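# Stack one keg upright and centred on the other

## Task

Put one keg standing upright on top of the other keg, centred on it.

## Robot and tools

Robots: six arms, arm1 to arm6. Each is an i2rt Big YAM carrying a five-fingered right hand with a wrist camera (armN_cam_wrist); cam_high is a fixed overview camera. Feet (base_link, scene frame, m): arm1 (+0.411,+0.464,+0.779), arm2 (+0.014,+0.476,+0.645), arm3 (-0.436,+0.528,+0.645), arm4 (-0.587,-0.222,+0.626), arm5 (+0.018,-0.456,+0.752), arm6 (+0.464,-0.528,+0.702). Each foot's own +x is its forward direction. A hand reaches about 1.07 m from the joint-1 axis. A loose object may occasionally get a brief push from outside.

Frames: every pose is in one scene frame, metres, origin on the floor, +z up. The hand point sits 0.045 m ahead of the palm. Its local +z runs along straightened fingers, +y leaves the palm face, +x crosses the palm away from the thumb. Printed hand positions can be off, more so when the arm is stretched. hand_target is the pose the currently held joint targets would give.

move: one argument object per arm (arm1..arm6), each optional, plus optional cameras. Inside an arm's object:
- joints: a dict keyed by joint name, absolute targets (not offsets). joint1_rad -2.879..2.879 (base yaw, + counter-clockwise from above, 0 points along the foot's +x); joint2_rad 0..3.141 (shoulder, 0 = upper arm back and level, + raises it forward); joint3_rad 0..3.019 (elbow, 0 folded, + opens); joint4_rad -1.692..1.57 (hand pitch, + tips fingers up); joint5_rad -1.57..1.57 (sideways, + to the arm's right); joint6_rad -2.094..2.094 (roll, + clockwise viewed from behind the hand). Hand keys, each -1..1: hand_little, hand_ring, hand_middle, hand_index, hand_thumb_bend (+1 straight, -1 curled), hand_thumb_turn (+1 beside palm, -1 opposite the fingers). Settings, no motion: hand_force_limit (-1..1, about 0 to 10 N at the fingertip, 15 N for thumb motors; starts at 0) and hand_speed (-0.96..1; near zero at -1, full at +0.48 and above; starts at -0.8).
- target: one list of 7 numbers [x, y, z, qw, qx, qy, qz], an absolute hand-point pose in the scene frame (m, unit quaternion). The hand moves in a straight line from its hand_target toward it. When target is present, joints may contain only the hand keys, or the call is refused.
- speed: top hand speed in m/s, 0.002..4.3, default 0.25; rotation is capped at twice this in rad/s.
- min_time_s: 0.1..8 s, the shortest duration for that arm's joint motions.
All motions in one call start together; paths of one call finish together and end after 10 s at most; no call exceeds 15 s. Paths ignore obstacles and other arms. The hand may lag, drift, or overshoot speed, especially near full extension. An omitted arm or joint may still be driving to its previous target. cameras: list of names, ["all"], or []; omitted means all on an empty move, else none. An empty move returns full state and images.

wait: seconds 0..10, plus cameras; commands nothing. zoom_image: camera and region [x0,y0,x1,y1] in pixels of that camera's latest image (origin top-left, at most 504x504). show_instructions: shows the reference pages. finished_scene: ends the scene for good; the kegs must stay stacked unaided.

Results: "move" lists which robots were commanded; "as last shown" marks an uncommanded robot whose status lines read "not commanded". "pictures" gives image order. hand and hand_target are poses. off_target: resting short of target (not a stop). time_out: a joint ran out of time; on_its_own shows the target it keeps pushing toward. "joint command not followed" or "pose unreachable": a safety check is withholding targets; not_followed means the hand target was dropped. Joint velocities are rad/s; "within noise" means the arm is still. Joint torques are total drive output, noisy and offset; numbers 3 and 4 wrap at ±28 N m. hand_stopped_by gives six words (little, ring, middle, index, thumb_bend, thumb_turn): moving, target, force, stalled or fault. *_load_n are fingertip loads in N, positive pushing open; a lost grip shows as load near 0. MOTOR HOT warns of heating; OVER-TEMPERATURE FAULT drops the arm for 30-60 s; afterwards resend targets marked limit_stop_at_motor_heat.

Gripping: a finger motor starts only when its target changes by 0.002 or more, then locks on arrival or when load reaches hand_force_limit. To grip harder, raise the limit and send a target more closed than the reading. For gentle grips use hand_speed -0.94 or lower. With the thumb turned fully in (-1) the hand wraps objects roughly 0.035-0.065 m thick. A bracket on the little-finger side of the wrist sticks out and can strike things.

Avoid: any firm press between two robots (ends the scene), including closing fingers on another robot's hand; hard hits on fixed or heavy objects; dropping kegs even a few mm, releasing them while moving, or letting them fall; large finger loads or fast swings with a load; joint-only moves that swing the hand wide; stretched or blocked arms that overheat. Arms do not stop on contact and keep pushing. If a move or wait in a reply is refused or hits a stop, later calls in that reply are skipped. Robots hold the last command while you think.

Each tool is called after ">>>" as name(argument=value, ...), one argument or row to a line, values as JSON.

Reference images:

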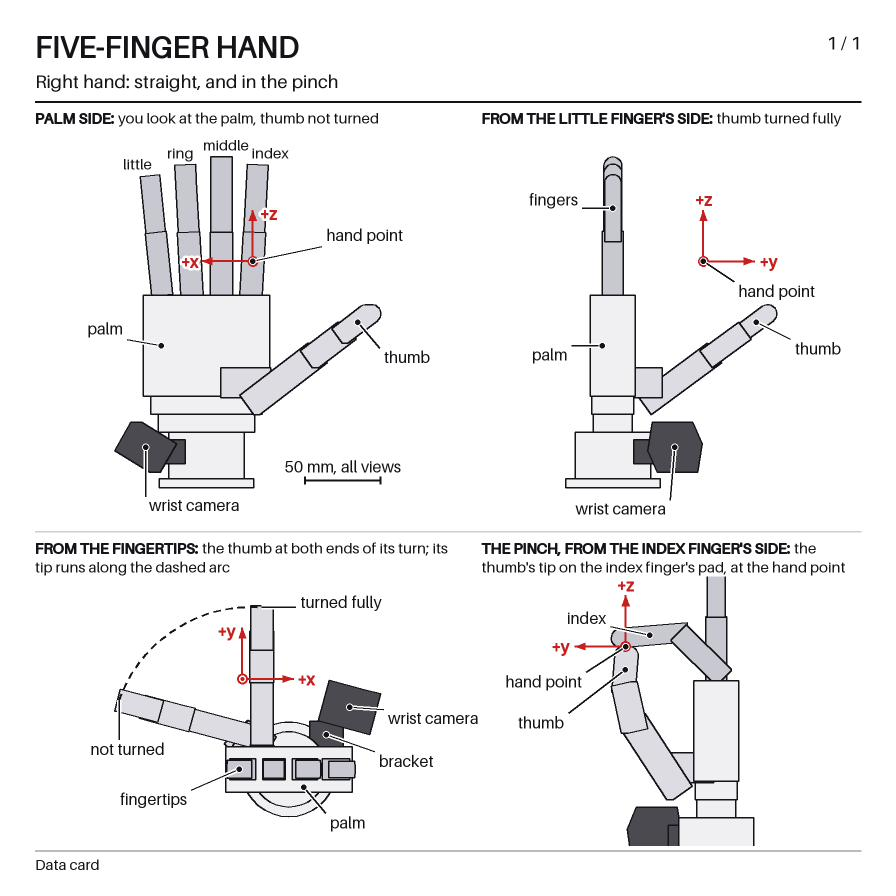

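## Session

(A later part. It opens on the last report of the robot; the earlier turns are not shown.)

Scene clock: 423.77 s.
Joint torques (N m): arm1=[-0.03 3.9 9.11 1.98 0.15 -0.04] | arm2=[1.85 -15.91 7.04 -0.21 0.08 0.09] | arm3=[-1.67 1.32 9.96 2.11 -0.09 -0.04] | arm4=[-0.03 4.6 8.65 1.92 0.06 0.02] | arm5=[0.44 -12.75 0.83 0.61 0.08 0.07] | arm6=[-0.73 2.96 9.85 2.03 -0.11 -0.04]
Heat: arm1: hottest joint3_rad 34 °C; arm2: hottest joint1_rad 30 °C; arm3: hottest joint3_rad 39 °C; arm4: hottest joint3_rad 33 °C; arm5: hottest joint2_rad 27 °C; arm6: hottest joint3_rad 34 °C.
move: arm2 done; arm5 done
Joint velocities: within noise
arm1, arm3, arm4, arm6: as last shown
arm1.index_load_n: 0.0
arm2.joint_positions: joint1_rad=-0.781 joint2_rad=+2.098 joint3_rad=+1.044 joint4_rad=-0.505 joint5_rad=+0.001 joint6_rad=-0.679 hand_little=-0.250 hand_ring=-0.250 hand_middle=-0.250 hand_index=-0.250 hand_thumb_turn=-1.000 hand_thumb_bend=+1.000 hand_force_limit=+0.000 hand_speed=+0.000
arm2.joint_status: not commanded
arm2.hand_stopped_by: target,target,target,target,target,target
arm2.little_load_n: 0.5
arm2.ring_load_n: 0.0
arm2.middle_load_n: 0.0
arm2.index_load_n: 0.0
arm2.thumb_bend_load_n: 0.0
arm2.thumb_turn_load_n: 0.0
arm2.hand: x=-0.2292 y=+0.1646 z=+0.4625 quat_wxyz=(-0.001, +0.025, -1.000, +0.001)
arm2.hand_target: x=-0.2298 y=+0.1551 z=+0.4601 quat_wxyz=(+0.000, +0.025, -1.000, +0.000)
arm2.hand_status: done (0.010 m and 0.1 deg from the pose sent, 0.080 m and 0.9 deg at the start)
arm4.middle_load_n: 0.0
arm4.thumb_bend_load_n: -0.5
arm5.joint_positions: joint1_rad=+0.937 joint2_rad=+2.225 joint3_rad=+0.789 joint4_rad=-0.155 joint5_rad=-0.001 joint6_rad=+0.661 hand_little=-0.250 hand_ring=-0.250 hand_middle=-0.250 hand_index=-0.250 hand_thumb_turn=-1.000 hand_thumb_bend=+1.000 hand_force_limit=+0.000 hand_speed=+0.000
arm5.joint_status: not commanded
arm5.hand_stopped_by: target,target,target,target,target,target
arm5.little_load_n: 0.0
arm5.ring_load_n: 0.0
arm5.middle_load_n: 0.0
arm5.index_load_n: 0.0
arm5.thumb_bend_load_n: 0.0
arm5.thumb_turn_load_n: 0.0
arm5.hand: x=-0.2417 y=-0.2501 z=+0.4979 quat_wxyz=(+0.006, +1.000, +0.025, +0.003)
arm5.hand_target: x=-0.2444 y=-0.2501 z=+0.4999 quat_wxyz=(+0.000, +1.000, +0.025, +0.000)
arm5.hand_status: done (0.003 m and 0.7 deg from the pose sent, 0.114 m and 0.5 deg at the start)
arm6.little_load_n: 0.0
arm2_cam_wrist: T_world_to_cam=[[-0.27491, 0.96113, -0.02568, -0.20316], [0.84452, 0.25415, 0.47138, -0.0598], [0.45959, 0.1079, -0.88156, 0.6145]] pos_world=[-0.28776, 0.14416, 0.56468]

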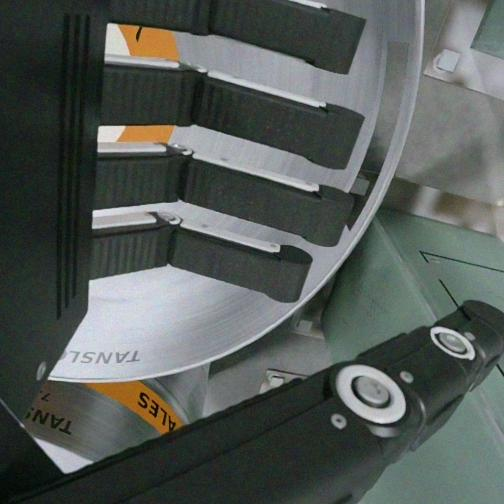

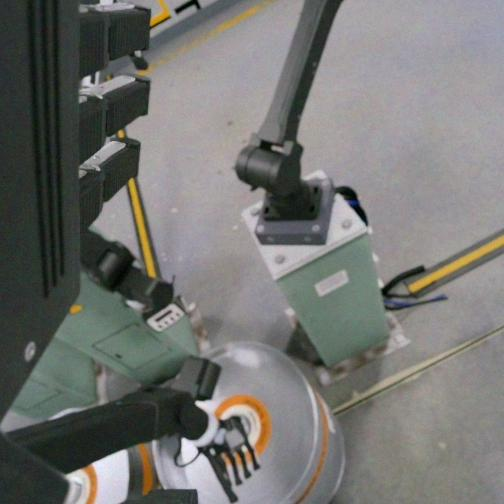

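>>> move(
  arm2={"target": [-0.223, 0.27, 0.5, 0.0, -0.0436, 0.99905, 0.0]},
  arm5={"target": [-0.24, -0.09, 0.46, 0.0, 0.99905, 0.0436, 0.0]},
  cameras=["arm5_cam_wrist", "cam_high"],
)

>>> zoom_image(
  camera="arm5_cam_wrist",
  region=[180, 0, 500, 320],
)

>>> zoom_image(
  camera="cam_high",
  region=[110, 150, 270, 310],
)

Scene clock: 481.70 s.
Joint torques (N m): arm1=[0.09 3.78 9.24 2 0.16 -0.04] | arm2=[0.09 -15.79 3.55 0.47 -0.09 -0.13] | arm3=[-1.55 1.44 9.96 2.15 -0.1 -0.02] | arm4=[-0.03 4.66 8.66 1.98 0.06 0.03] | arm5=[-0.5 -14.33 4.38 0.01 0 -0.07] | arm6=[-1.08 3.02 9.84 2.09 -0.08 -0.03]
Heat: arm1: hottest joint3_rad 34 °C; arm2: hottest joint1_rad 30 °C; arm3: hottest joint3_rad 39 °C; arm4: hottest joint3_rad 33 °C; arm5: hottest joint2_rad 28 °C; arm6: hottest joint3_rad 34 °C.
move: arm2 done; arm5 done
Joint velocities: within noise
arm1, arm3, arm4, arm6: as last shown
arm1.ring_load_n: 0.5
arm2.joint_positions: joint1_rad=-0.913 joint2_rad=+1.902 joint3_rad=+0.785 joint4_rad=-0.462 joint5_rad=+0.004 joint6_rad=-0.849 hand_little=-0.250 hand_ring=-0.250 hand_middle=-0.250 hand_index=-0.250 hand_thumb_turn=-1.000 hand_thumb_bend=+1.000 hand_force_limit=+0.000 hand_speed=+0.000
arm2.joint_status: not commanded
arm2.hand_stopped_by: target,target,target,target,target,target
arm2.little_load_n: 0.0
arm2.ring_load_n: 0.0
arm2.middle_load_n: 0.0
arm2.index_load_n: 0.0
arm2.thumb_bend_load_n: 0.0
arm2.thumb_turn_load_n: 0.0
arm2.hand: x=-0.2178 y=+0.2695 z=+0.4964 quat_wxyz=(-0.007, +0.044, -0.999, -0.008)
arm2.hand_target: x=-0.2229 y=+0.2700 z=+0.5000 quat_wxyz=(+0.000, +0.044, -0.999, +0.000)
arm2.hand_status: done (0.006 m and 1.2 deg from the pose sent, 0.112 m and 2.1 deg at the start)
arm3.thumb_bend_load_n: 0.5
arm4.ring_load_n: -0.5
arm4.thumb_bend_load_n: 0.0
arm5.joint_positions: joint1_rad=+0.726 joint2_rad=+2.398 joint3_rad=+1.194 joint4_rad=-0.364 joint5_rad=+0.003 joint6_rad=+0.416 hand_little=-0.250 hand_ring=-0.250 hand_middle=-0.250 hand_index=-0.250 hand_thumb_turn=-1.000 hand_thumb_bend=+1.000 hand_force_limit=+0.000 hand_speed=+0.000
arm5.joint_status: not commanded
arm5.hand_stopped_by: target,target,target,target,target,target
arm5.little_load_n: 0.0
arm5.ring_load_n: 0.0
arm5.middle_load_n: 0.0
arm5.index_load_n: 0.0
arm5.thumb_bend_load_n: 0.0
arm5.thumb_turn_load_n: 0.0
arm5.hand: x=-0.2412 y=-0.0929 z=+0.4665 quat_wxyz=(-0.004, +0.999, +0.042, -0.002)
arm5.hand_target: x=-0.2399 y=-0.0903 z=+0.4600 quat_wxyz=(+0.000, +0.999, +0.044, +0.000)
arm5.hand_status: done (0.007 m and 0.5 deg from the pose sent, 0.165 m and 2.2 deg at the start)
arm5_cam_wrist: T_world_to_cam=[[0.29844, -0.95193, 0.06898, -0.05266], [-0.81214, -0.21531, 0.54229, -0.47099], [-0.50137, -0.21786, -0.83736, 0.35846]] pos_world=[-0.18707, -0.07344, 0.55921]

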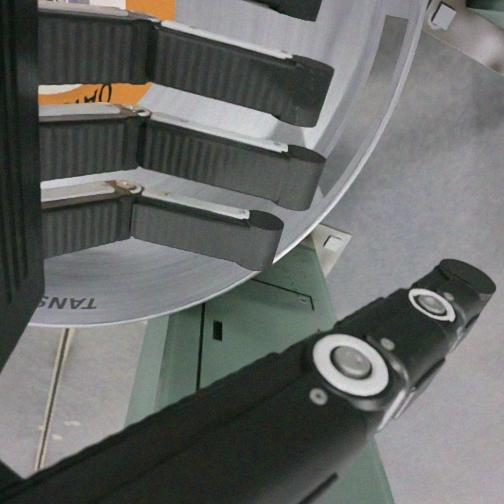

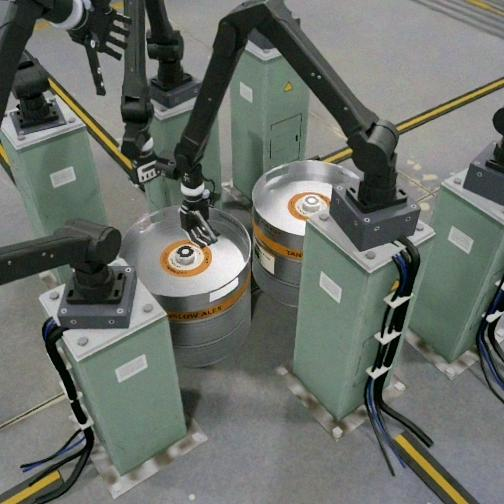

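Scaled by 1.575.

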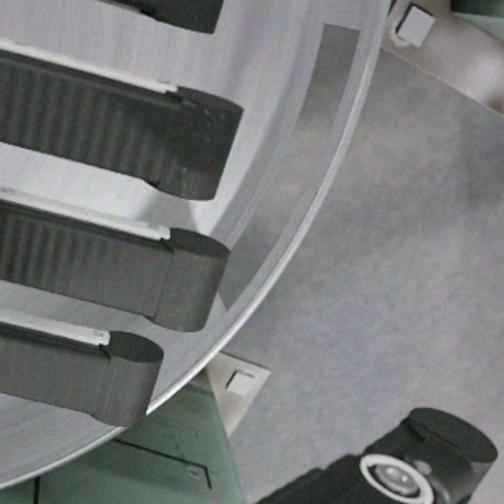

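Scaled by 3.150.

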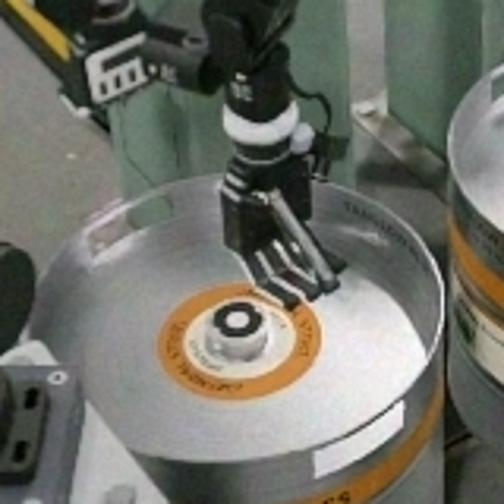

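>>> move(
  arm2={"target": [-0.223, 0.205, 0.40, 0.0, -0.0436, 0.99905, 0.0], "speed": 0.15},
  arm5={"target": [-0.2541, -0.147, 0.40, 0.0, 0.99905, 0.0436, 0.0], "speed": 0.15},
  cameras=["arm2_cam_wrist", "arm5_cam_wrist", "cam_high"],
)

>>> zoom_image(
  camera="arm2_cam_wrist",
  region=[180, 0, 500, 320],
)

>>> zoom_image(
  camera="arm5_cam_wrist",
  region=[140, 0, 460, 320],
)

Scene clock: 505.77 s.
Joint torques (N m): arm1=[-0.21 3.96 9.16 1.99 0.14 -0.03] | arm2=[1.55 -15.33 4.66 0.46 -0.06 0.1] | arm3=[-1.55 1.61 9.99 2.13 -0.09 -0.03] | arm4=[0.09 4.6 8.64 1.92 0.07 0.01] | arm5=[0.56 -14.39 1.62 0.65 -0.03 0.05] | arm6=[-1.08 3.31 9.85 2.1 -0.13 -0.02]
Heat: arm1: hottest joint3_rad 34 °C; arm2: hottest joint1_rad 30 °C; arm3: hottest joint3_rad 39 °C; arm4: hottest joint3_rad 33 °C; arm5: hottest joint2_rad 29 °C; arm6: hottest joint3_rad 35 °C.
move: arm2 off_target; arm5 done
Joint velocities: within noise
arm1, arm3, arm4, arm6: as last shown
arm1.ring_load_n: 0.0
arm1.middle_load_n: -0.5
arm2.joint_positions: joint1_rad=-0.829 joint2_rad=+2.203 joint3_rad=+0.947 joint4_rad=-0.317 joint5_rad=+0.004 joint6_rad=-0.765 hand_little=-0.250 hand_ring=-0.250 hand_middle=-0.250 hand_index=-0.250 hand_thumb_turn=-1.000 hand_thumb_bend=+1.000 hand_force_limit=+0.000 hand_speed=+0.000
arm2.joint_status: not commanded
arm2.hand_stopped_by: target,target,target,target,target,target
arm2.little_load_n: 0.0
arm2.ring_load_n: 0.0
arm2.middle_load_n: 0.0
arm2.index_load_n: 0.0
arm2.thumb_bend_load_n: 0.0
arm2.thumb_turn_load_n: 0.0
arm2.hand: x=-0.2208 y=+0.2151 z=+0.4051 quat_wxyz=(-0.004, +0.044, -0.999, -0.006)
arm2.hand_target: x=-0.2229 y=+0.2052 z=+0.4002 quat_wxyz=(+0.000, +0.044, -0.999, +0.000)
arm2.hand_status: off_target (0.012 m and 0.8 deg from the pose sent, 0.116 m and 1.2 deg at the start)
arm3.little_load_n: 0.5
arm3.thumb_bend_load_n: 0.0
arm4.ring_load_n: 0.0
arm5.joint_positions: joint1_rad=+0.801 joint2_rad=+2.525 joint3_rad=+1.165 joint4_rad=-0.209 joint5_rad=+0.003 joint6_rad=+0.490 hand_little=-0.250 hand_ring=-0.250 hand_middle=-0.250 hand_index=-0.250 hand_thumb_turn=-1.000 hand_thumb_bend=+1.000 hand_force_limit=+0.000 hand_speed=+0.000
arm5.joint_status: not commanded
arm5.hand_stopped_by: target,target,target,target,target,target
arm5.little_load_n: 0.0
arm5.ring_load_n: 0.0
arm5.middle_load_n: 0.0
arm5.index_load_n: 0.0
arm5.thumb_bend_load_n: 0.0
arm5.thumb_turn_load_n: 0.0
arm5.hand: x=-0.2544 y=-0.1391 z=+0.4067 quat_wxyz=(-0.004, +0.999, +0.043, -0.002)
arm5.hand_target: x=-0.2540 y=-0.1468 z=+0.4003 quat_wxyz=(+0.000, +0.999, +0.044, +0.000)
arm5.hand_status: done (0.010 m and 0.5 deg from the pose sent, 0.087 m and 0.5 deg at the start)
arm2_cam_wrist: T_world_to_cam=[[-0.31166, 0.95008, -0.01478, -0.26113], [0.83111, 0.28011, 0.48041, -0.0649], [0.46057, 0.13744, -0.87692, 0.54666]] pos_world=[-0.27922, 0.19113, 0.5067]
arm5_cam_wrist: T_world_to_cam=[[0.29956, -0.95159, 0.06879, -0.08809], [-0.81173, -0.21631, 0.54249, -0.45943], [-0.50135, -0.21835, -0.83724, 0.29157]] pos_world=[-0.20037, -0.11954, 0.49941]

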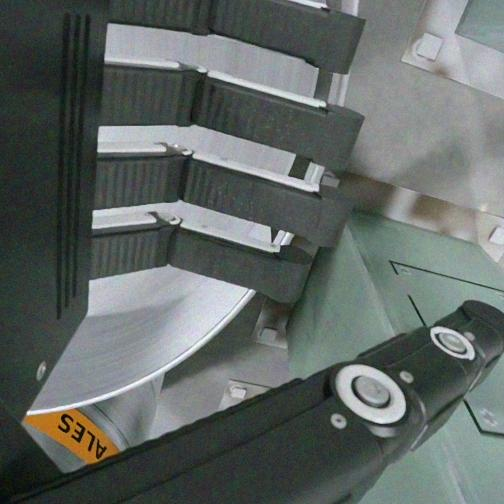

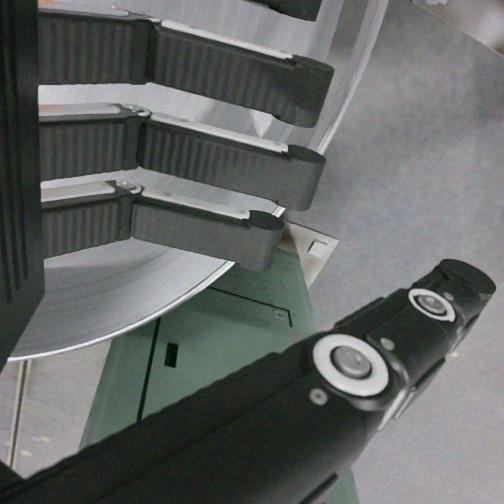

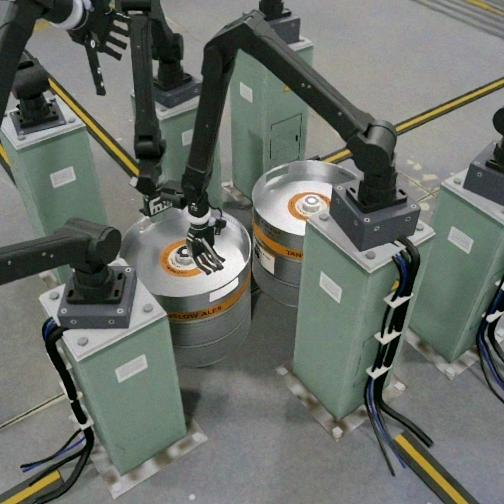

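Scaled by 1.575.

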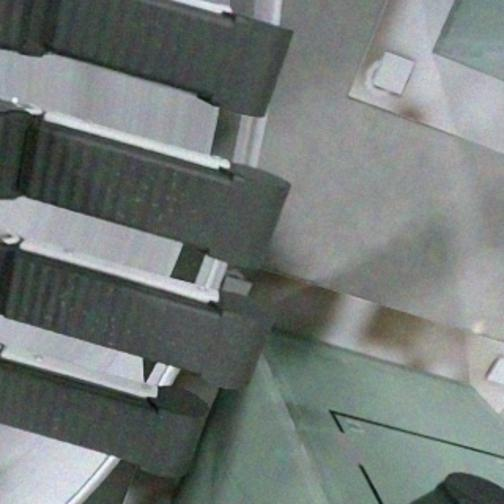

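Scaled by 1.575.

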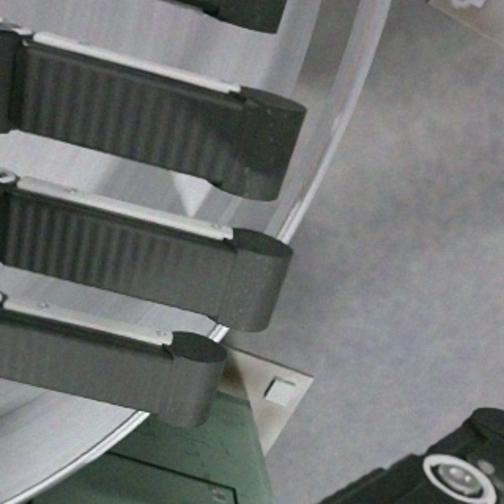

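>>> move(
  arm2={"target": [-0.228, 0.193, 0.335, 0.0, -0.0436, 0.99905, 0.0], "speed": 0.08},
  arm5={"target": [-0.251, -0.1535, 0.333, 0.0, 0.99905, 0.0436, 0.0], "speed": 0.08},
  cameras=["arm2_cam_wrist", "arm5_cam_wrist", "cam_high", "arm4_cam_wrist", "arm3_cam_wrist"],
)

>>> zoom_image(
  camera="arm2_cam_wrist",
  region=[180, 0, 500, 320],
)

>>> zoom_image(
  camera="arm5_cam_wrist",
  region=[140, 0, 460, 320],
)

Scene clock: 531.63 s.
Joint torques (N m): arm1=[-0.03 3.66 9.17 1.96 0.16 -0.03] | arm2=[1.9 -16.32 3.71 0.5 -0.06 0.09] | arm3=[-1.73 1.55 9.95 2.13 -0.09 -0.03] | arm4=[0.03 4.66 8.66 1.91 0.07 0.02] | arm5=[0.62 -14.15 1.99 0.62 -0.04 0.06] | arm6=[-1.26 3.08 9.81 2.09 -0.11 -0.07]
Heat: arm1: hottest joint3_rad 34 °C; arm2: hottest joint1_rad 30 °C; arm3: hottest joint3_rad 39 °C; arm4: hottest joint3_rad 34 °C; arm5: hottest joint2_rad 30 °C; arm6: hottest joint3_rad 35 °C.
move: arm2 done; arm5 done
Joint velocities: within noise
arm1.joint_positions: joint1_rad=+0.350 joint2_rad=+0.567 joint3_rad=+1.375 joint4_rad=-1.336 joint5_rad=+0.100 joint6_rad=-1.400 hand_little=+1.000 hand_ring=+1.000 hand_middle=+1.000 hand_index=+1.000 hand_thumb_turn=+1.000 hand_thumb_bend=+1.000 hand_force_limit=+0.000 hand_speed=-0.800
arm1.joint_status: not commanded
arm1.hand_stopped_by: target,target,target,target,target,target
arm1.little_load_n: 0.0
arm1.ring_load_n: 0.0
arm1.middle_load_n: 0.0
arm1.index_load_n: 0.0
arm1.thumb_bend_load_n: 0.0
arm1.thumb_turn_load_n: 0.0
arm1.hand: x=+0.3920 y=+0.2451 z=+1.2798 quat_wxyz=(+0.307, +0.620, -0.603, +0.396)
arm1.hand_target: x=+0.3916 y=+0.2469 z=+1.2868 quat_wxyz=(+0.311, +0.617, -0.601, +0.402)
arm1.hand_status: not commanded
arm2.joint_positions: joint1_rad=-0.824 joint2_rad=+2.388 joint3_rad=+1.054 joint4_rad=-0.237 joint5_rad=+0.004 joint6_rad=-0.758 hand_little=-0.250 hand_ring=-0.250 hand_middle=-0.250 hand_index=-0.250 hand_thumb_turn=-1.000 hand_thumb_bend=+1.000 hand_force_limit=+0.000 hand_speed=+0.000
arm2.joint_status: not commanded
arm2.hand_stopped_by: target,target,target,target,target,target
arm2.little_load_n: 0.0
arm2.ring_load_n: 0.5
arm2.middle_load_n: 0.0
arm2.index_load_n: 0.0
arm2.thumb_bend_load_n: 0.0
arm2.thumb_turn_load_n: 0.0
arm2.hand: x=-0.2285 y=+0.2015 z=+0.3411 quat_wxyz=(-0.003, +0.043, -0.999, -0.005)
arm2.hand_target: x=-0.2280 y=+0.1931 z=+0.3353 quat_wxyz=(+0.000, +0.044, -0.999, +0.000)
arm2.hand_status: done (0.010 m and 0.7 deg from the pose sent, 0.074 m and 0.8 deg at the start)
arm3.joint_positions: joint1_rad=+0.150 joint2_rad=+0.607 joint3_rad=+1.465 joint4_rad=-1.236 joint5_rad=+0.200 joint6_rad=-0.950 hand_little=+1.000 hand_ring=+1.000 hand_middle=+1.000 hand_index=+1.000 hand_thumb_turn=+1.000 hand_thumb_bend=+1.000 hand_force_limit=+0.000 hand_speed=-0.800
arm3.joint_status: not commanded
arm3.hand_stopped_by: target,target,target,target,target,target
arm3.little_load_n: 0.0
arm3.ring_load_n: 0.0
arm3.middle_load_n: 0.0
arm3.index_load_n: 0.0
arm3.thumb_bend_load_n: 0.0
arm3.thumb_turn_load_n: 0.0
arm3.hand: x=-0.5114 y=+0.3085 z=+1.1831 quat_wxyz=(+0.328, +0.322, -0.762, +0.456)
arm3.hand_target: x=-0.5115 y=+0.3107 z=+1.1910 quat_wxyz=(+0.331, +0.319, -0.758, +0.464)
arm3.hand_status: not commanded
arm4.joint_positions: joint1_rad=-0.400 joint2_rad=+0.547 joint3_rad=+1.325 joint4_rad=-1.416 joint5_rad=-0.050 joint6_rad=-1.450 hand_little=+1.000 hand_ring=+1.000 hand_middle=+1.000 hand_index=+1.000 hand_thumb_turn=+1.000 hand_thumb_bend=+1.000 hand_force_limit=+0.000 hand_speed=-0.800
arm4.joint_status: not commanded
arm4.hand_stopped_by: target,target,target,target,target,target
arm4.little_load_n: 0.0
arm4.ring_load_n: 0.0
arm4.middle_load_n: 0.0
arm4.index_load_n: 0.0
arm4.thumb_bend_load_n: 0.0
arm4.thumb_turn_load_n: 0.0
arm4.hand: x=-0.3904 y=-0.1555 z=+1.0879 quat_wxyz=(-0.169, +0.870, +0.202, +0.416)
arm4.hand_target: x=-0.3903 y=-0.1555 z=+1.0994 quat_wxyz=(-0.173, +0.864, +0.201, +0.428)
arm4.hand_status: not commanded
arm5.joint_positions: joint1_rad=+0.801 joint2_rad=+2.696 joint3_rad=+1.245 joint4_rad=-0.131 joint5_rad=+0.003 joint6_rad=+0.492 hand_little=-0.250 hand_ring=-0.250 hand_middle=-0.250 hand_index=-0.250 hand_thumb_turn=-1.000 hand_thumb_bend=+1.000 hand_force_limit=+0.000 hand_speed=+0.000
arm5.joint_status: not commanded
arm5.hand_stopped_by: target,target,target,target,target,target
arm5.little_load_n: 0.0
arm5.ring_load_n: 0.0
arm5.middle_load_n: 0.0
arm5.index_load_n: 0.0
arm5.thumb_bend_load_n: 0.0
arm5.thumb_turn_load_n: 0.0
arm5.hand: x=-0.2469 y=-0.1513 z=+0.3399 quat_wxyz=(+0.002, +0.999, +0.042, +0.001)
arm5.hand_target: x=-0.2508 y=-0.1536 z=+0.3331 quat_wxyz=(+0.000, +0.999, +0.044, +0.000)
arm5.hand_status: done (0.008 m and 0.3 deg from the pose sent, 0.075 m and 0.5 deg at the start)
arm6.joint_positions: joint1_rad=-0.100 joint2_rad=+0.557 joint3_rad=+1.325 joint4_rad=-1.516 joint5_rad=-0.200 joint6_rad=-0.950 hand_little=+1.000 hand_ring=+1.000 hand_middle=+1.000 hand_index=+1.000 hand_thumb_turn=+1.000 hand_thumb_bend=+1.000 hand_force_limit=+0.000 hand_speed=-0.800
arm6.joint_status: not commanded
arm6.hand_stopped_by: target,target,target,target,target,target
arm6.little_load_n: 0.0
arm6.ring_load_n: 0.0
arm6.middle_load_n: 0.0
arm6.index_load_n: 0.0
arm6.thumb_bend_load_n: 0.0
arm6.thumb_turn_load_n: 0.0
arm6.hand: x=+0.4369 y=-0.3659 z=+1.1294 quat_wxyz=(-0.406, +0.760, +0.501, +0.075)
arm6.hand_target: x=+0.4370 y=-0.3663 z=+1.1363 quat_wxyz=(-0.414, +0.757, +0.500, +0.079)
arm6.hand_status: not commanded
pictures: arm2_cam_wrist, arm3_cam_wrist, arm4_cam_wrist, arm5_cam_wrist, cam_high
arm2_cam_wrist: T_world_to_cam=[[-0.30919, 0.95086, -0.01644, -0.2505], [0.83278, 0.27907, 0.47813, -0.02249], [0.45922, 0.13414, -0.87814, 0.49669]] pos_world=[-0.28681, 0.17784, 0.4428]
arm5_cam_wrist: T_world_to_cam=[[0.29687, -0.95149, 0.08085, -0.10211], [-0.81596, -0.20878, 0.53909, -0.41842], [-0.49606, -0.22601, -0.83836, 0.23736]] pos_world=[-0.19336, -0.13087, 0.43282]

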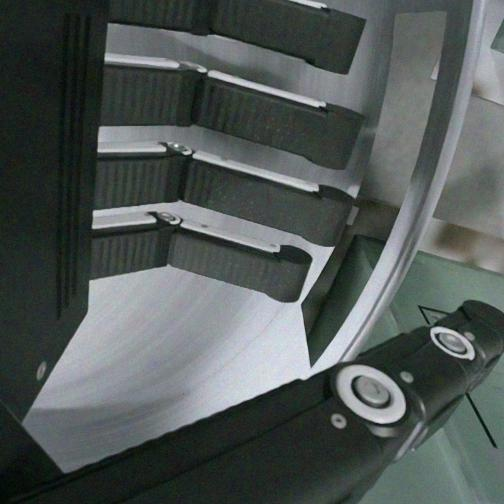

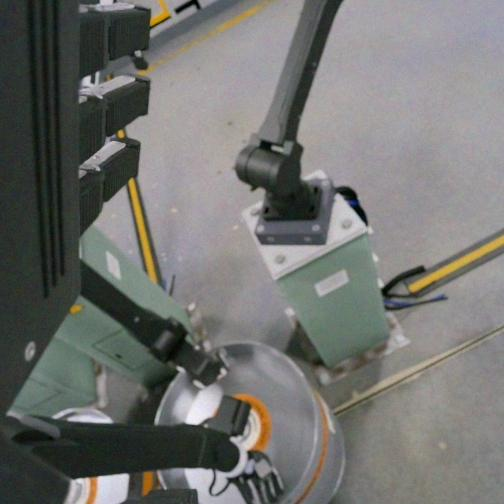

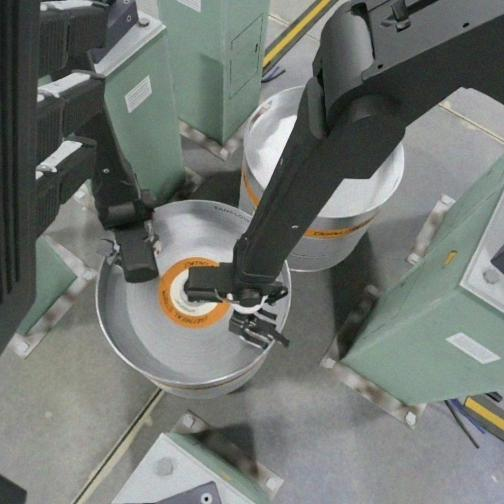

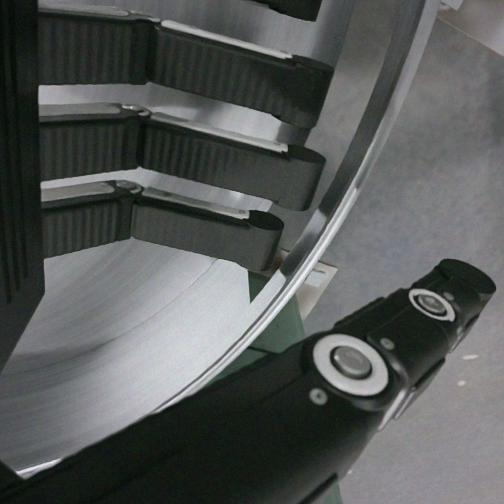

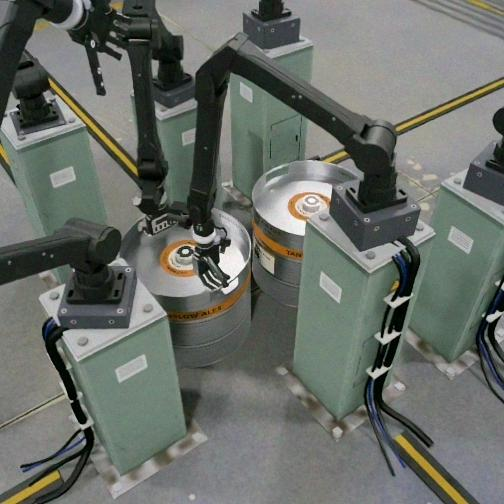

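Scaled by 1.575.

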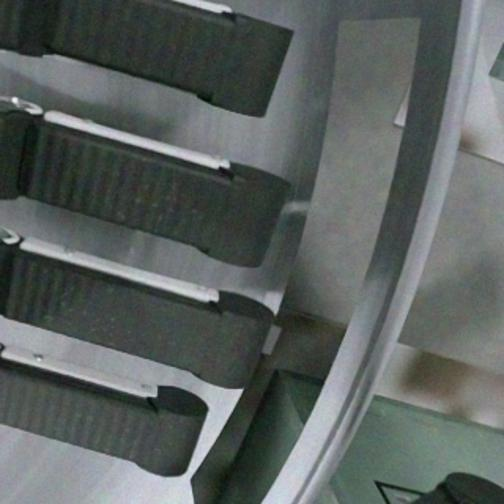

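Scaled by 1.575.

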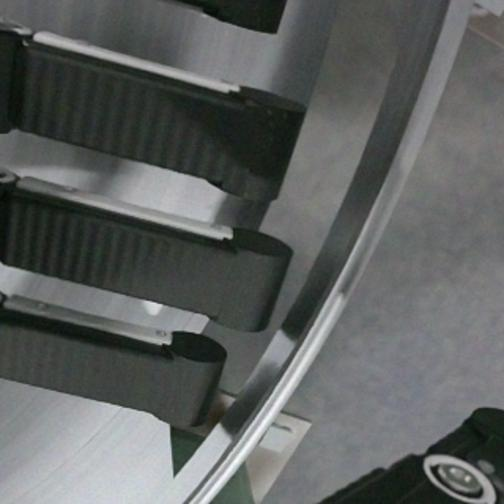

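>>> move(
  arm2={"target": [-0.221, 0.198, 0.329, 0.0, -0.0436, 0.99905, 0.0], "speed": 0.06},
  arm5={"target": [-0.254, -0.152, 0.328, 0.0, 0.99905, 0.0436, 0.0], "speed": 0.06},
  cameras=["arm2_cam_wrist", "arm5_cam_wrist"],
)

>>> zoom_image(
  camera="arm2_cam_wrist",
  region=[180, 0, 500, 320],
)

>>> zoom_image(
  camera="arm5_cam_wrist",
  region=[140, 0, 460, 320],
)

Scene clock: 574.73 s.
Joint torques (N m): arm1=[-0.21 3.9 9.16 1.99 0.16 -0.03] | arm2=[1.85 -16.26 2.22 0.53 -0.05 0.07] | arm3=[-1.55 1.49 9.96 2.14 -0.09 -0.03] | arm4=[-0.09 4.6 8.64 1.94 0.07 0.02] | arm5=[0.67 -14.21 2.21 0.49 -0.04 0.06] | arm6=[-1.26 3.08 9.89 2.14 -0.13 -0.04]
Heat: arm1: hottest joint3_rad 35 °C; arm2: hottest joint1_rad 30 °C; arm3: hottest joint3_rad 40 °C; arm4: hottest joint3_rad 34 °C; arm5: hottest joint2_rad 28 °C; arm6: hottest joint3_rad 35 °C.
move: arm2 done; arm5 done
Joint velocities: within noise
arm1, arm3, arm4, arm6: as last shown
arm2.joint_positions: joint1_rad=-0.818 joint2_rad=+2.397 joint3_rad=+1.054 joint4_rad=-0.208 joint5_rad=+0.004 joint6_rad=-0.752 hand_little=-0.250 hand_ring=-0.250 hand_middle=-0.250 hand_index=-0.250 hand_thumb_turn=-1.000 hand_thumb_bend=+1.000 hand_force_limit=+0.000 hand_speed=+0.000
arm2.joint_status: not commanded
arm2.hand_stopped_by: target,target,target,target,target,target
arm2.little_load_n: 0.0
arm2.ring_load_n: 0.0
arm2.middle_load_n: 0.0
arm2.index_load_n: 0.0
arm2.thumb_bend_load_n: 0.0
arm2.thumb_turn_load_n: 0.0
arm2.hand: x=-0.2286 y=+0.1974 z=+0.3358 quat_wxyz=(+0.003, +0.043, -0.999, +0.002)
arm2.hand_target: x=-0.2211 y=+0.1981 z=+0.3293 quat_wxyz=(+0.000, +0.044, -0.999, +0.000)
arm2.hand_status: done (0.010 m and 0.4 deg from the pose sent, 0.015 m and 0.7 deg at the start)
arm4.thumb_bend_load_n: 0.5
arm5.joint_positions: joint1_rad=+0.804 joint2_rad=+2.706 joint3_rad=+1.262 joint4_rad=-0.131 joint5_rad=+0.003 joint6_rad=+0.496 hand_little=-0.250 hand_ring=-0.250 hand_middle=-0.250 hand_index=-0.250 hand_thumb_turn=-1.000 hand_thumb_bend=+1.000 hand_force_limit=+0.000 hand_speed=+0.000
arm5.joint_status: not commanded
arm5.hand_stopped_by: target,target,target,target,target,target
arm5.little_load_n: 0.0
arm5.ring_load_n: 0.0
arm5.middle_load_n: 0.0
arm5.index_load_n: 0.0
arm5.thumb_bend_load_n: 0.0
arm5.thumb_turn_load_n: 0.0
arm5.hand: x=-0.2508 y=-0.1478 z=+0.3362 quat_wxyz=(-0.001, +0.999, +0.042, -0.001)
arm5.hand_target: x=-0.2538 y=-0.1521 z=+0.3283 quat_wxyz=(+0.000, +0.999, +0.044, +0.000)
arm5.hand_status: done (0.010 m and 0.3 deg from the pose sent, 0.014 m and 0.3 deg at the start)
arm2_cam_wrist: T_world_to_cam=[[-0.30973, 0.95045, -0.02664, -0.2434], [0.83805, 0.28612, 0.46455, -0.01447], [0.44916, 0.12156, -0.88514, 0.49521]] pos_world=[-0.28568, 0.17528, 0.43858]
arm5_cam_wrist: T_world_to_cam=[[0.29677, -0.952, 0.07494, -0.09541], [-0.81422, -0.21124, 0.54076, -0.41938], [-0.49898, -0.2215, -0.83783, 0.23284]] pos_world=[-0.19697, -0.12785, 0.42901]

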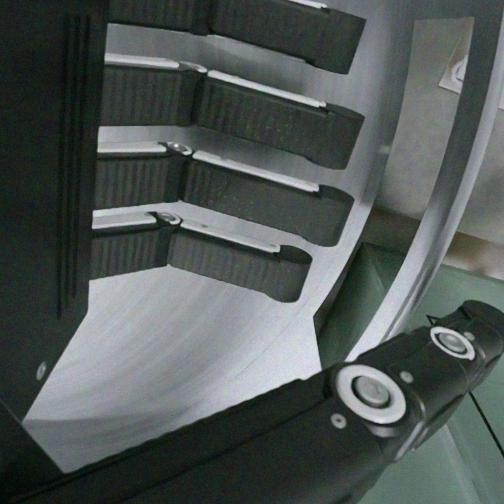

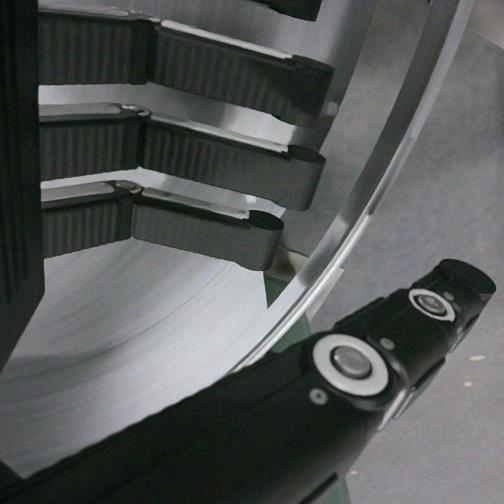

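Scaled by 1.575.

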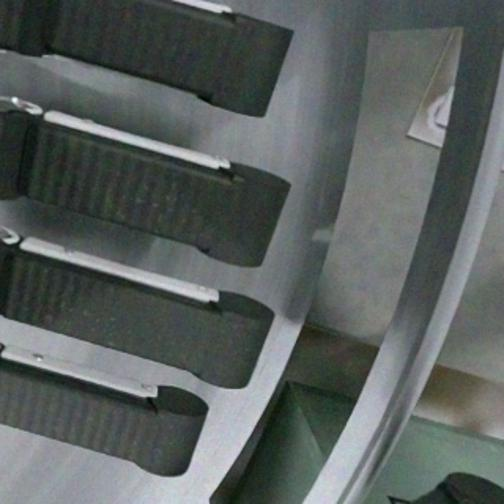

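Scaled by 1.575.

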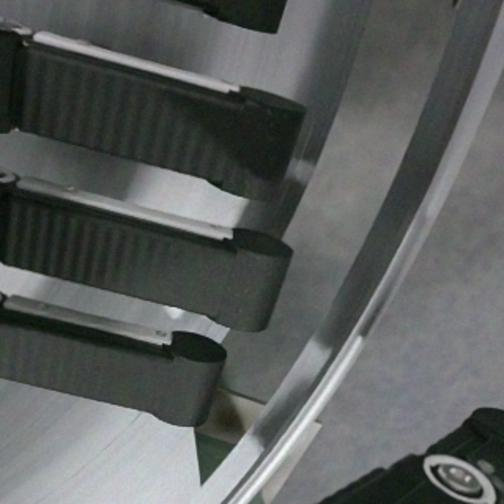

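>>> move(
  arm2={"target": [-0.222, 0.2395, 0.329, 0.0, -0.0436, 0.99905, 0.0], "speed": 0.05},
  arm5={"target": [-0.254, -0.195, 0.328, 0.0, 0.99905, 0.0436, 0.0], "speed": 0.05},
  cameras=["arm2_cam_wrist", "arm5_cam_wrist", "cam_high", "arm3_cam_wrist"],
)

>>> zoom_image(
  camera="arm2_cam_wrist",
  region=[180, 0, 500, 320],
)

>>> zoom_image(
  camera="arm5_cam_wrist",
  region=[140, 0, 460, 320],
)

Scene clock: 604.27 s.
Joint torques (N m): arm1=[0.32 3.49 9.17 1.95 0.15 -0.04] | arm2=[0.09 -16.67 0.98 0.47 -0.08 -0.12] | arm3=[-1.73 1.38 9.99 2.14 -0.09 -0.02] | arm4=[0.21 4.6 8.65 1.96 0.07 0.02] | arm5=[0.56 -13.98 0.29 0.66 -0.06 0.09] | arm6=[-0.73 2.9 9.92 2.17 -0.13 -0.01]
Heat: arm1: hottest joint3_rad 35 °C; arm2: hottest joint1_rad 30 °C; arm3: hottest joint3_rad 40 °C; arm4: hottest joint3_rad 34 °C; arm5: hottest joint2_rad 29 °C; arm6: hottest joint3_rad 35 °C.
move: arm2 done; arm5 off_target
Joint velocities: within noise
arm1, arm3, arm4, arm6: as last shown
arm2.joint_positions: joint1_rad=-0.860 joint2_rad=+2.397 joint3_rad=+0.970 joint4_rad=-0.132 joint5_rad=+0.004 joint6_rad=-0.795 hand_little=-0.250 hand_ring=-0.250 hand_middle=-0.250 hand_index=-0.250 hand_thumb_turn=-1.000 hand_thumb_bend=+1.000 hand_force_limit=+0.000 hand_speed=+0.000
arm2.joint_status: not commanded
arm2.hand_stopped_by: target,target,target,target,target,target
arm2.little_load_n: 0.0
arm2.ring_load_n: 0.0
arm2.middle_load_n: 0.0
arm2.index_load_n: 0.0
arm2.thumb_bend_load_n: 0.0
arm2.thumb_turn_load_n: 0.0
arm2.hand: x=-0.2209 y=+0.2347 z=+0.3307 quat_wxyz=(+0.000, +0.043, -0.999, -0.001)
arm2.hand_target: x=-0.2221 y=+0.2394 z=+0.3291 quat_wxyz=(+0.000, +0.044, -0.999, +0.000)
arm2.hand_status: done (0.005 m and 0.1 deg from the pose sent, 0.043 m and 0.4 deg at the start)
arm3.thumb_turn_load_n: -0.5
arm4.thumb_bend_load_n: 0.0
arm5.joint_positions: joint1_rad=+0.863 joint2_rad=+2.706 joint3_rad=+1.182 joint4_rad=-0.045 joint5_rad=+0.003 joint6_rad=+0.554 hand_little=-0.250 hand_ring=-0.250 hand_middle=-0.250 hand_index=-0.250 hand_thumb_turn=-1.000 hand_thumb_bend=+1.000 hand_force_limit=+0.000 hand_speed=+0.000
arm5.joint_status: not commanded
arm5.hand_stopped_by: target,target,target,target,target,target
arm5.little_load_n: 0.0
arm5.ring_load_n: 0.0
arm5.middle_load_n: 0.0
arm5.index_load_n: 0.0
arm5.thumb_bend_load_n: -0.5
arm5.thumb_turn_load_n: 0.0
arm5.hand: x=-0.2551 y=-0.1855 z=+0.3332 quat_wxyz=(-0.004, +0.999, +0.042, -0.002)
arm5.hand_target: x=-0.2538 y=-0.1949 z=+0.3282 quat_wxyz=(+0.000, +0.999, +0.044, +0.000)
arm5.hand_status: off_target (0.011 m and 0.5 deg from the pose sent, 0.048 m and 0.3 deg at the start)
pictures: arm2_cam_wrist, arm3_cam_wrist, arm5_cam_wrist, cam_high
arm2_cam_wrist: T_world_to_cam=[[-0.31002, 0.95047, -0.02197, -0.27807], [0.83583, 0.28349, 0.47014, -0.03095], [0.45308, 0.12739, -0.88232, 0.48128]] pos_world=[-0.2784, 0.21176, 0.43308]
arm5_cam_wrist: T_world_to_cam=[[0.29774, -0.95216, 0.06885, -0.12758], [-0.81234, -0.21481, 0.54218, -0.42985], [-0.50146, -0.21736, -0.83743, 0.2198]] pos_world=[-0.20097, -0.16604, 0.42591]

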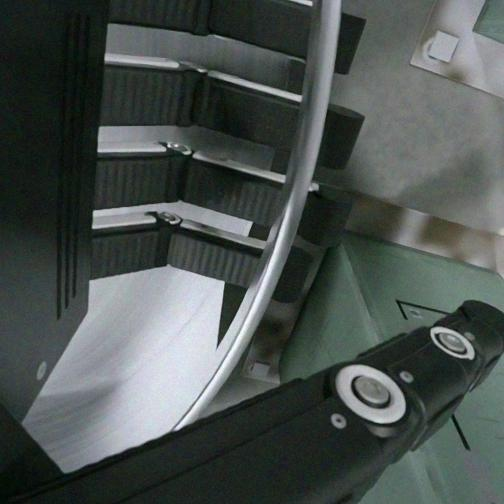

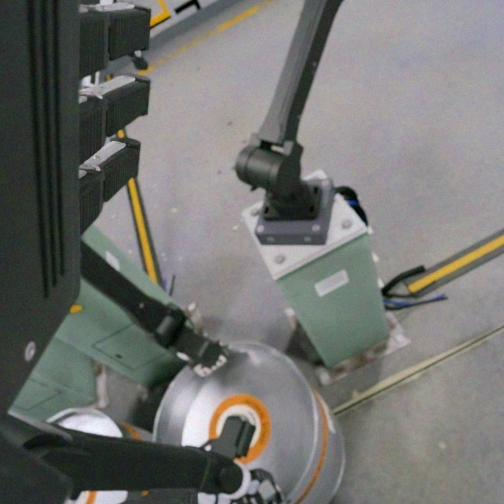

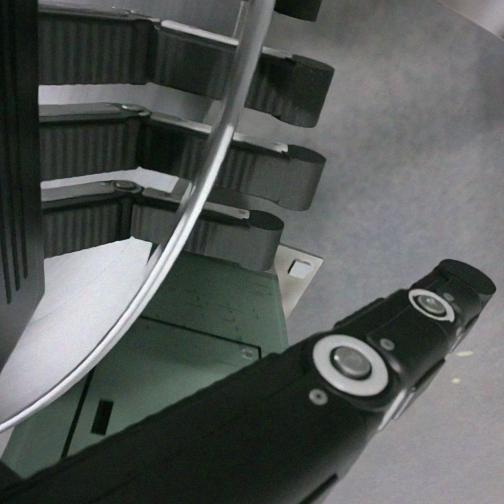

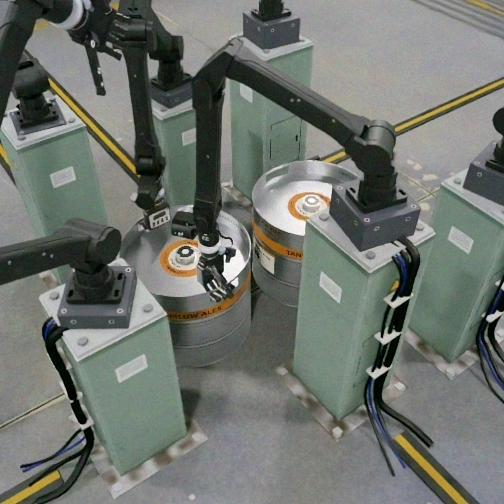

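Scaled by 1.575.

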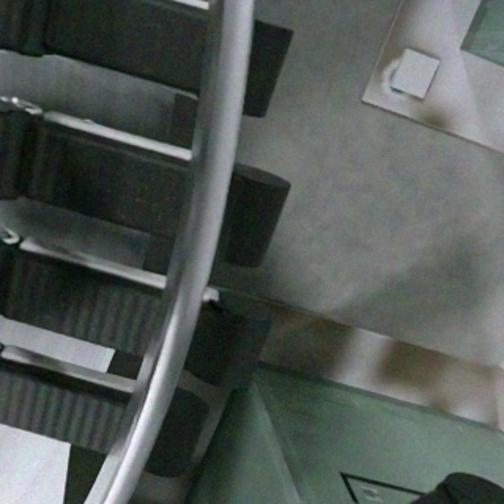

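Scaled by 1.575.

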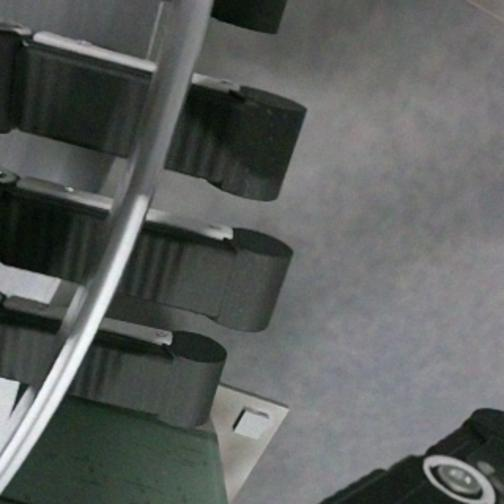

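>>> move(
  arm2={"target": [-0.222, 0.254, 0.328, 0.0, -0.0436, 0.99905, 0.0], "speed": 0.05},
  arm5={"target": [-0.253, -0.201, 0.327, 0.0, 0.99905, 0.0436, 0.0], "speed": 0.05},
  cameras=["arm2_cam_wrist", "arm5_cam_wrist"],
)

>>> zoom_image(
  camera="arm2_cam_wrist",
  region=[80, 0, 400, 320],
)

>>> zoom_image(
  camera="arm5_cam_wrist",
  region=[40, 0, 360, 320],
)

Scene clock: 616.80 s.
Joint torques (N m): arm1=[-0.09 3.78 9.17 2 0.15 -0.02] | arm2=[0.15 -16.38 0.69 0.53 -0.09 -0.13] | arm3=[-1.61 1.26 9.95 2.14 -0.08 -0.03] | arm4=[-0.03 4.54 8.58 1.99 0.06 0.02] | arm5=[0.79 -13.74 0.18 0.69 -0.06 0.06] | arm6=[-0.97 2.84 9.69 2.17 -0.15 0]
Heat: arm1: hottest joint3_rad 35 °C; arm2: hottest joint1_rad 30 °C; arm3: hottest joint3_rad 40 °C; arm4: hottest joint3_rad 34 °C; arm5: hottest joint2_rad 30 °C; arm6: hottest joint3_rad 35 °C.
move: arm2 done; arm5 off_target
Joint velocities: within noise
arm1, arm3, arm4, arm6: as last shown
arm1.middle_load_n: 0.5
arm2.joint_positions: joint1_rad=-0.885 joint2_rad=+2.397 joint3_rad=+0.941 joint4_rad=-0.104 joint5_rad=+0.004 joint6_rad=-0.819 hand_little=-0.250 hand_ring=-0.250 hand_middle=-0.250 hand_index=-0.250 hand_thumb_turn=-1.000 hand_thumb_bend=+1.000 hand_force_limit=+0.000 hand_speed=+0.000
arm2.joint_status: not commanded
arm2.hand_stopped_by: target,target,target,target,target,target
arm2.little_load_n: 0.0
arm2.ring_load_n: 0.0
arm2.middle_load_n: 0.0
arm2.index_load_n: 0.0
arm2.thumb_bend_load_n: 0.0
arm2.thumb_turn_load_n: 0.0
arm2.hand: x=-0.2209 y=+0.2493 z=+0.3295 quat_wxyz=(+0.000, +0.043, -0.999, -0.001)
arm2.hand_target: x=-0.2220 y=+0.2540 z=+0.3281 quat_wxyz=(+0.000, +0.044, -0.999, +0.000)
arm2.hand_status: done (0.005 m and 0.1 deg from the pose sent, 0.019 m and 0.1 deg at the start)
arm3.thumb_turn_load_n: 0.0
arm4.little_load_n: 0.5
arm5.joint_positions: joint1_rad=+0.868 joint2_rad=+2.706 joint3_rad=+1.170 joint4_rad=-0.031 joint5_rad=+0.003 joint6_rad=+0.561 hand_little=-0.250 hand_ring=-0.250 hand_middle=-0.250 hand_index=-0.250 hand_thumb_turn=-1.000 hand_thumb_bend=+1.000 hand_force_limit=+0.000 hand_speed=+0.000
arm5.joint_status: not commanded
arm5.hand_stopped_by: target,target,target,target,target,target
arm5.little_load_n: 0.0
arm5.ring_load_n: 0.0
arm5.middle_load_n: 0.0
arm5.index_load_n: 0.0
arm5.thumb_bend_load_n: 0.0
arm5.thumb_turn_load_n: 0.0
arm5.hand: x=-0.2545 y=-0.1900 z=+0.3329 quat_wxyz=(-0.005, +0.999, +0.041, -0.003)
arm5.hand_target: x=-0.2528 y=-0.2009 z=+0.3273 quat_wxyz=(+0.000, +0.999, +0.044, +0.000)
arm5.hand_status: off_target (0.013 m and 0.7 deg from the pose sent, 0.017 m and 0.5 deg at the start)
arm2_cam_wrist: T_world_to_cam=[[-0.30999, 0.9505, -0.02144, -0.29223], [0.83577, 0.28318, 0.47042, -0.03446], [0.45321, 0.1279, -0.88218, 0.47818]] pos_world=[-0.2785, 0.22636, 0.43178]
arm5_cam_wrist: T_world_to_cam=[[0.29638, -0.95271, 0.0671, -0.13185], [-0.81202, -0.21438, 0.54283, -0.43027], [-0.50277, -0.21537, -0.83716, 0.21884]] pos_world=[-0.20028, -0.17073, 0.42561]

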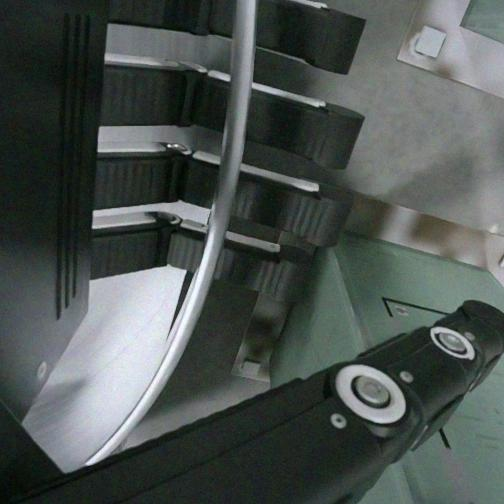

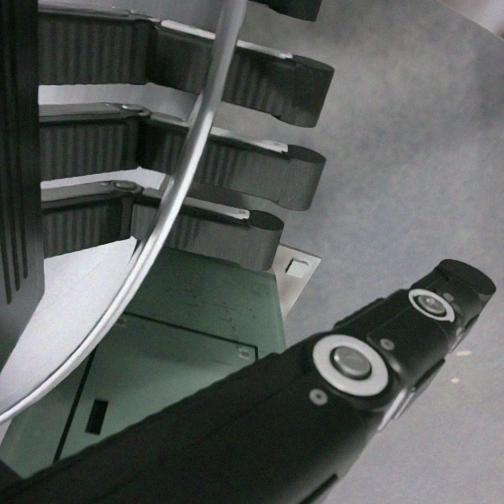

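Scaled by 1.575.

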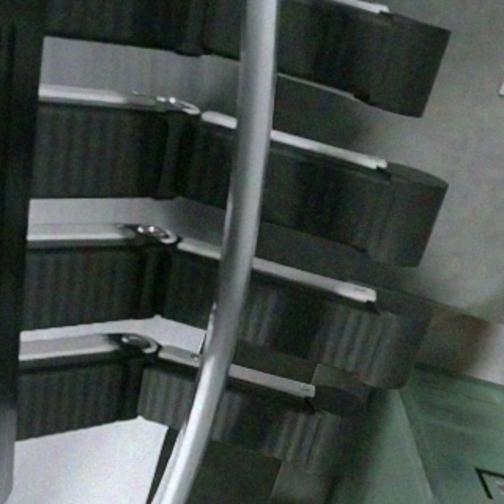

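Scaled by 1.575.

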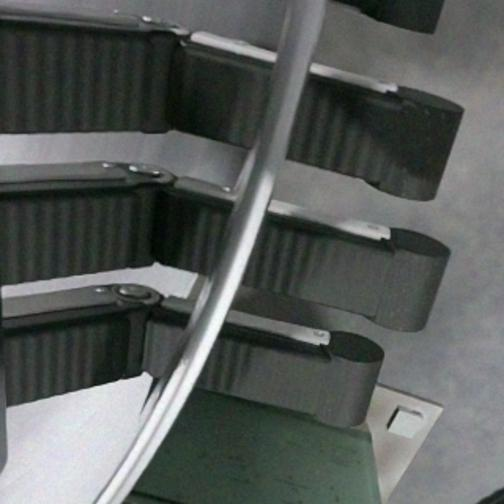

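>>> move(
  arm2={"joints": {"hand_speed": -0.8, "hand_force_limit": -0.2, "hand_little": -0.6, "hand_ring": -0.6, "hand_middle": -0.6, "hand_index": -0.6}},
  arm5={"joints": {"hand_speed": -0.8, "hand_force_limit": -0.2, "hand_little": -0.6, "hand_ring": -0.6, "hand_middle": -0.6, "hand_index": -0.6}},
  cameras=["arm2_cam_wrist", "arm5_cam_wrist"],
)

Scene clock: 624.73 s.
Joint torques (N m): arm1=[0.03 3.96 9.2 2 0.14 -0.04] | arm2=[0.09 -16.44 0.69 0.5 -0.09 -0.12] | arm3=[-1.67 1.49 9.95 2.13 -0.1 -0.04] | arm4=[-0.09 4.66 8.57 1.96 0.06 0.03] | arm5=[0.67 -14.21 0.23 0.51 -0.07 0.06] | arm6=[-0.91 3.02 9.92 2.04 -0.1 -0.01]
Heat: arm1: hottest joint3_rad 35 °C; arm2: hottest joint1_rad 30 °C; arm3: hottest joint3_rad 40 °C; arm4: hottest joint3_rad 34 °C; arm5: hottest joint2_rad 30 °C; arm6: hottest joint3_rad 35 °C.
move: arm2 done; arm5 done
Joint velocities: within noise
arm1, arm3, arm4, arm6: as last shown
arm1.middle_load_n: 0.0
arm2.joint_positions: joint1_rad=-0.885 joint2_rad=+2.397 joint3_rad=+0.941 joint4_rad=-0.104 joint5_rad=+0.004 joint6_rad=-0.820 hand_little=-0.600 hand_ring=-0.600 hand_middle=-0.600 hand_index=-0.600 hand_thumb_turn=-1.000 hand_thumb_bend=+1.000 hand_force_limit=-0.200 hand_speed=-0.800
arm2.joint_status: all done
arm2.hand_stopped_by: target,target,target,target,target,target
arm2.little_load_n: 0.5
arm2.ring_load_n: 0.0
arm2.middle_load_n: 0.0
arm2.index_load_n: 0.0
arm2.thumb_bend_load_n: 0.0
arm2.thumb_turn_load_n: 0.0
arm2.hand: x=-0.2210 y=+0.2493 z=+0.3295 quat_wxyz=(+0.000, +0.044, -0.999, -0.001)
arm2.hand_target: x=-0.2220 y=+0.2540 z=+0.3281 quat_wxyz=(+0.000, +0.044, -0.999, +0.000)
arm2.hand_status: not commanded
arm3.index_load_n: -0.5
arm4.little_load_n: 0.0
arm5.joint_positions: joint1_rad=+0.870 joint2_rad=+2.715 joint3_rad=+1.169 joint4_rad=-0.027 joint5_rad=+0.003 joint6_rad=+0.563 hand_little=-0.600 hand_ring=-0.600 hand_middle=-0.600 hand_index=-0.600 hand_thumb_turn=-1.000 hand_thumb_bend=+1.000 hand_force_limit=-0.200 hand_speed=-0.800
arm5.joint_status: all done
arm5.hand_stopped_by: target,target,target,target,target,target
arm5.little_load_n: 0.0
arm5.ring_load_n: 0.5
arm5.middle_load_n: 0.0
arm5.index_load_n: 0.0
arm5.thumb_bend_load_n: 0.0
arm5.thumb_turn_load_n: 0.0
arm5.hand: x=-0.2522 y=-0.1939 z=+0.3298 quat_wxyz=(-0.002, +0.999, +0.041, -0.001)
arm5.hand_target: x=-0.2528 y=-0.2007 z=+0.3273 quat_wxyz=(+0.000, +0.999, +0.043, +0.000)
arm5.hand_status: not commanded
arm2_cam_wrist: T_world_to_cam=[[-0.31073, 0.95026, -0.0214, -0.2924], [0.83555, 0.28381, 0.47044, -0.03467], [0.45311, 0.1283, -0.88217, 0.47806]] pos_world=[-0.2785, 0.22636, 0.43178]
arm5_cam_wrist: T_world_to_cam=[[0.29578, -0.95251, 0.07245, -0.13791], [-0.81397, -0.21161, 0.54099, -0.42697], [-0.49996, -0.21899, -0.8379, 0.21677]] pos_world=[-0.19837, -0.17424, 0.42261]

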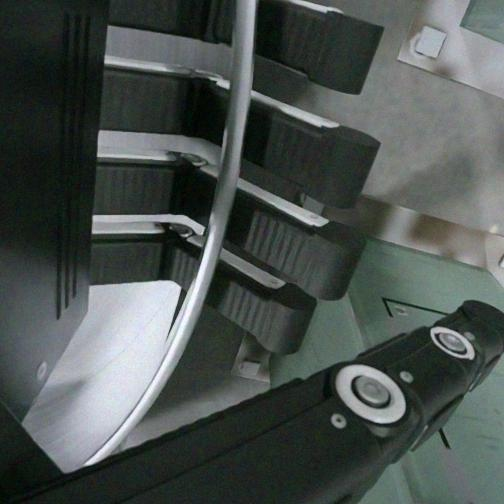

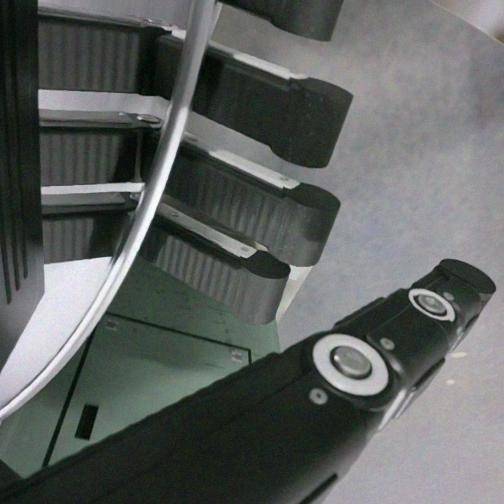

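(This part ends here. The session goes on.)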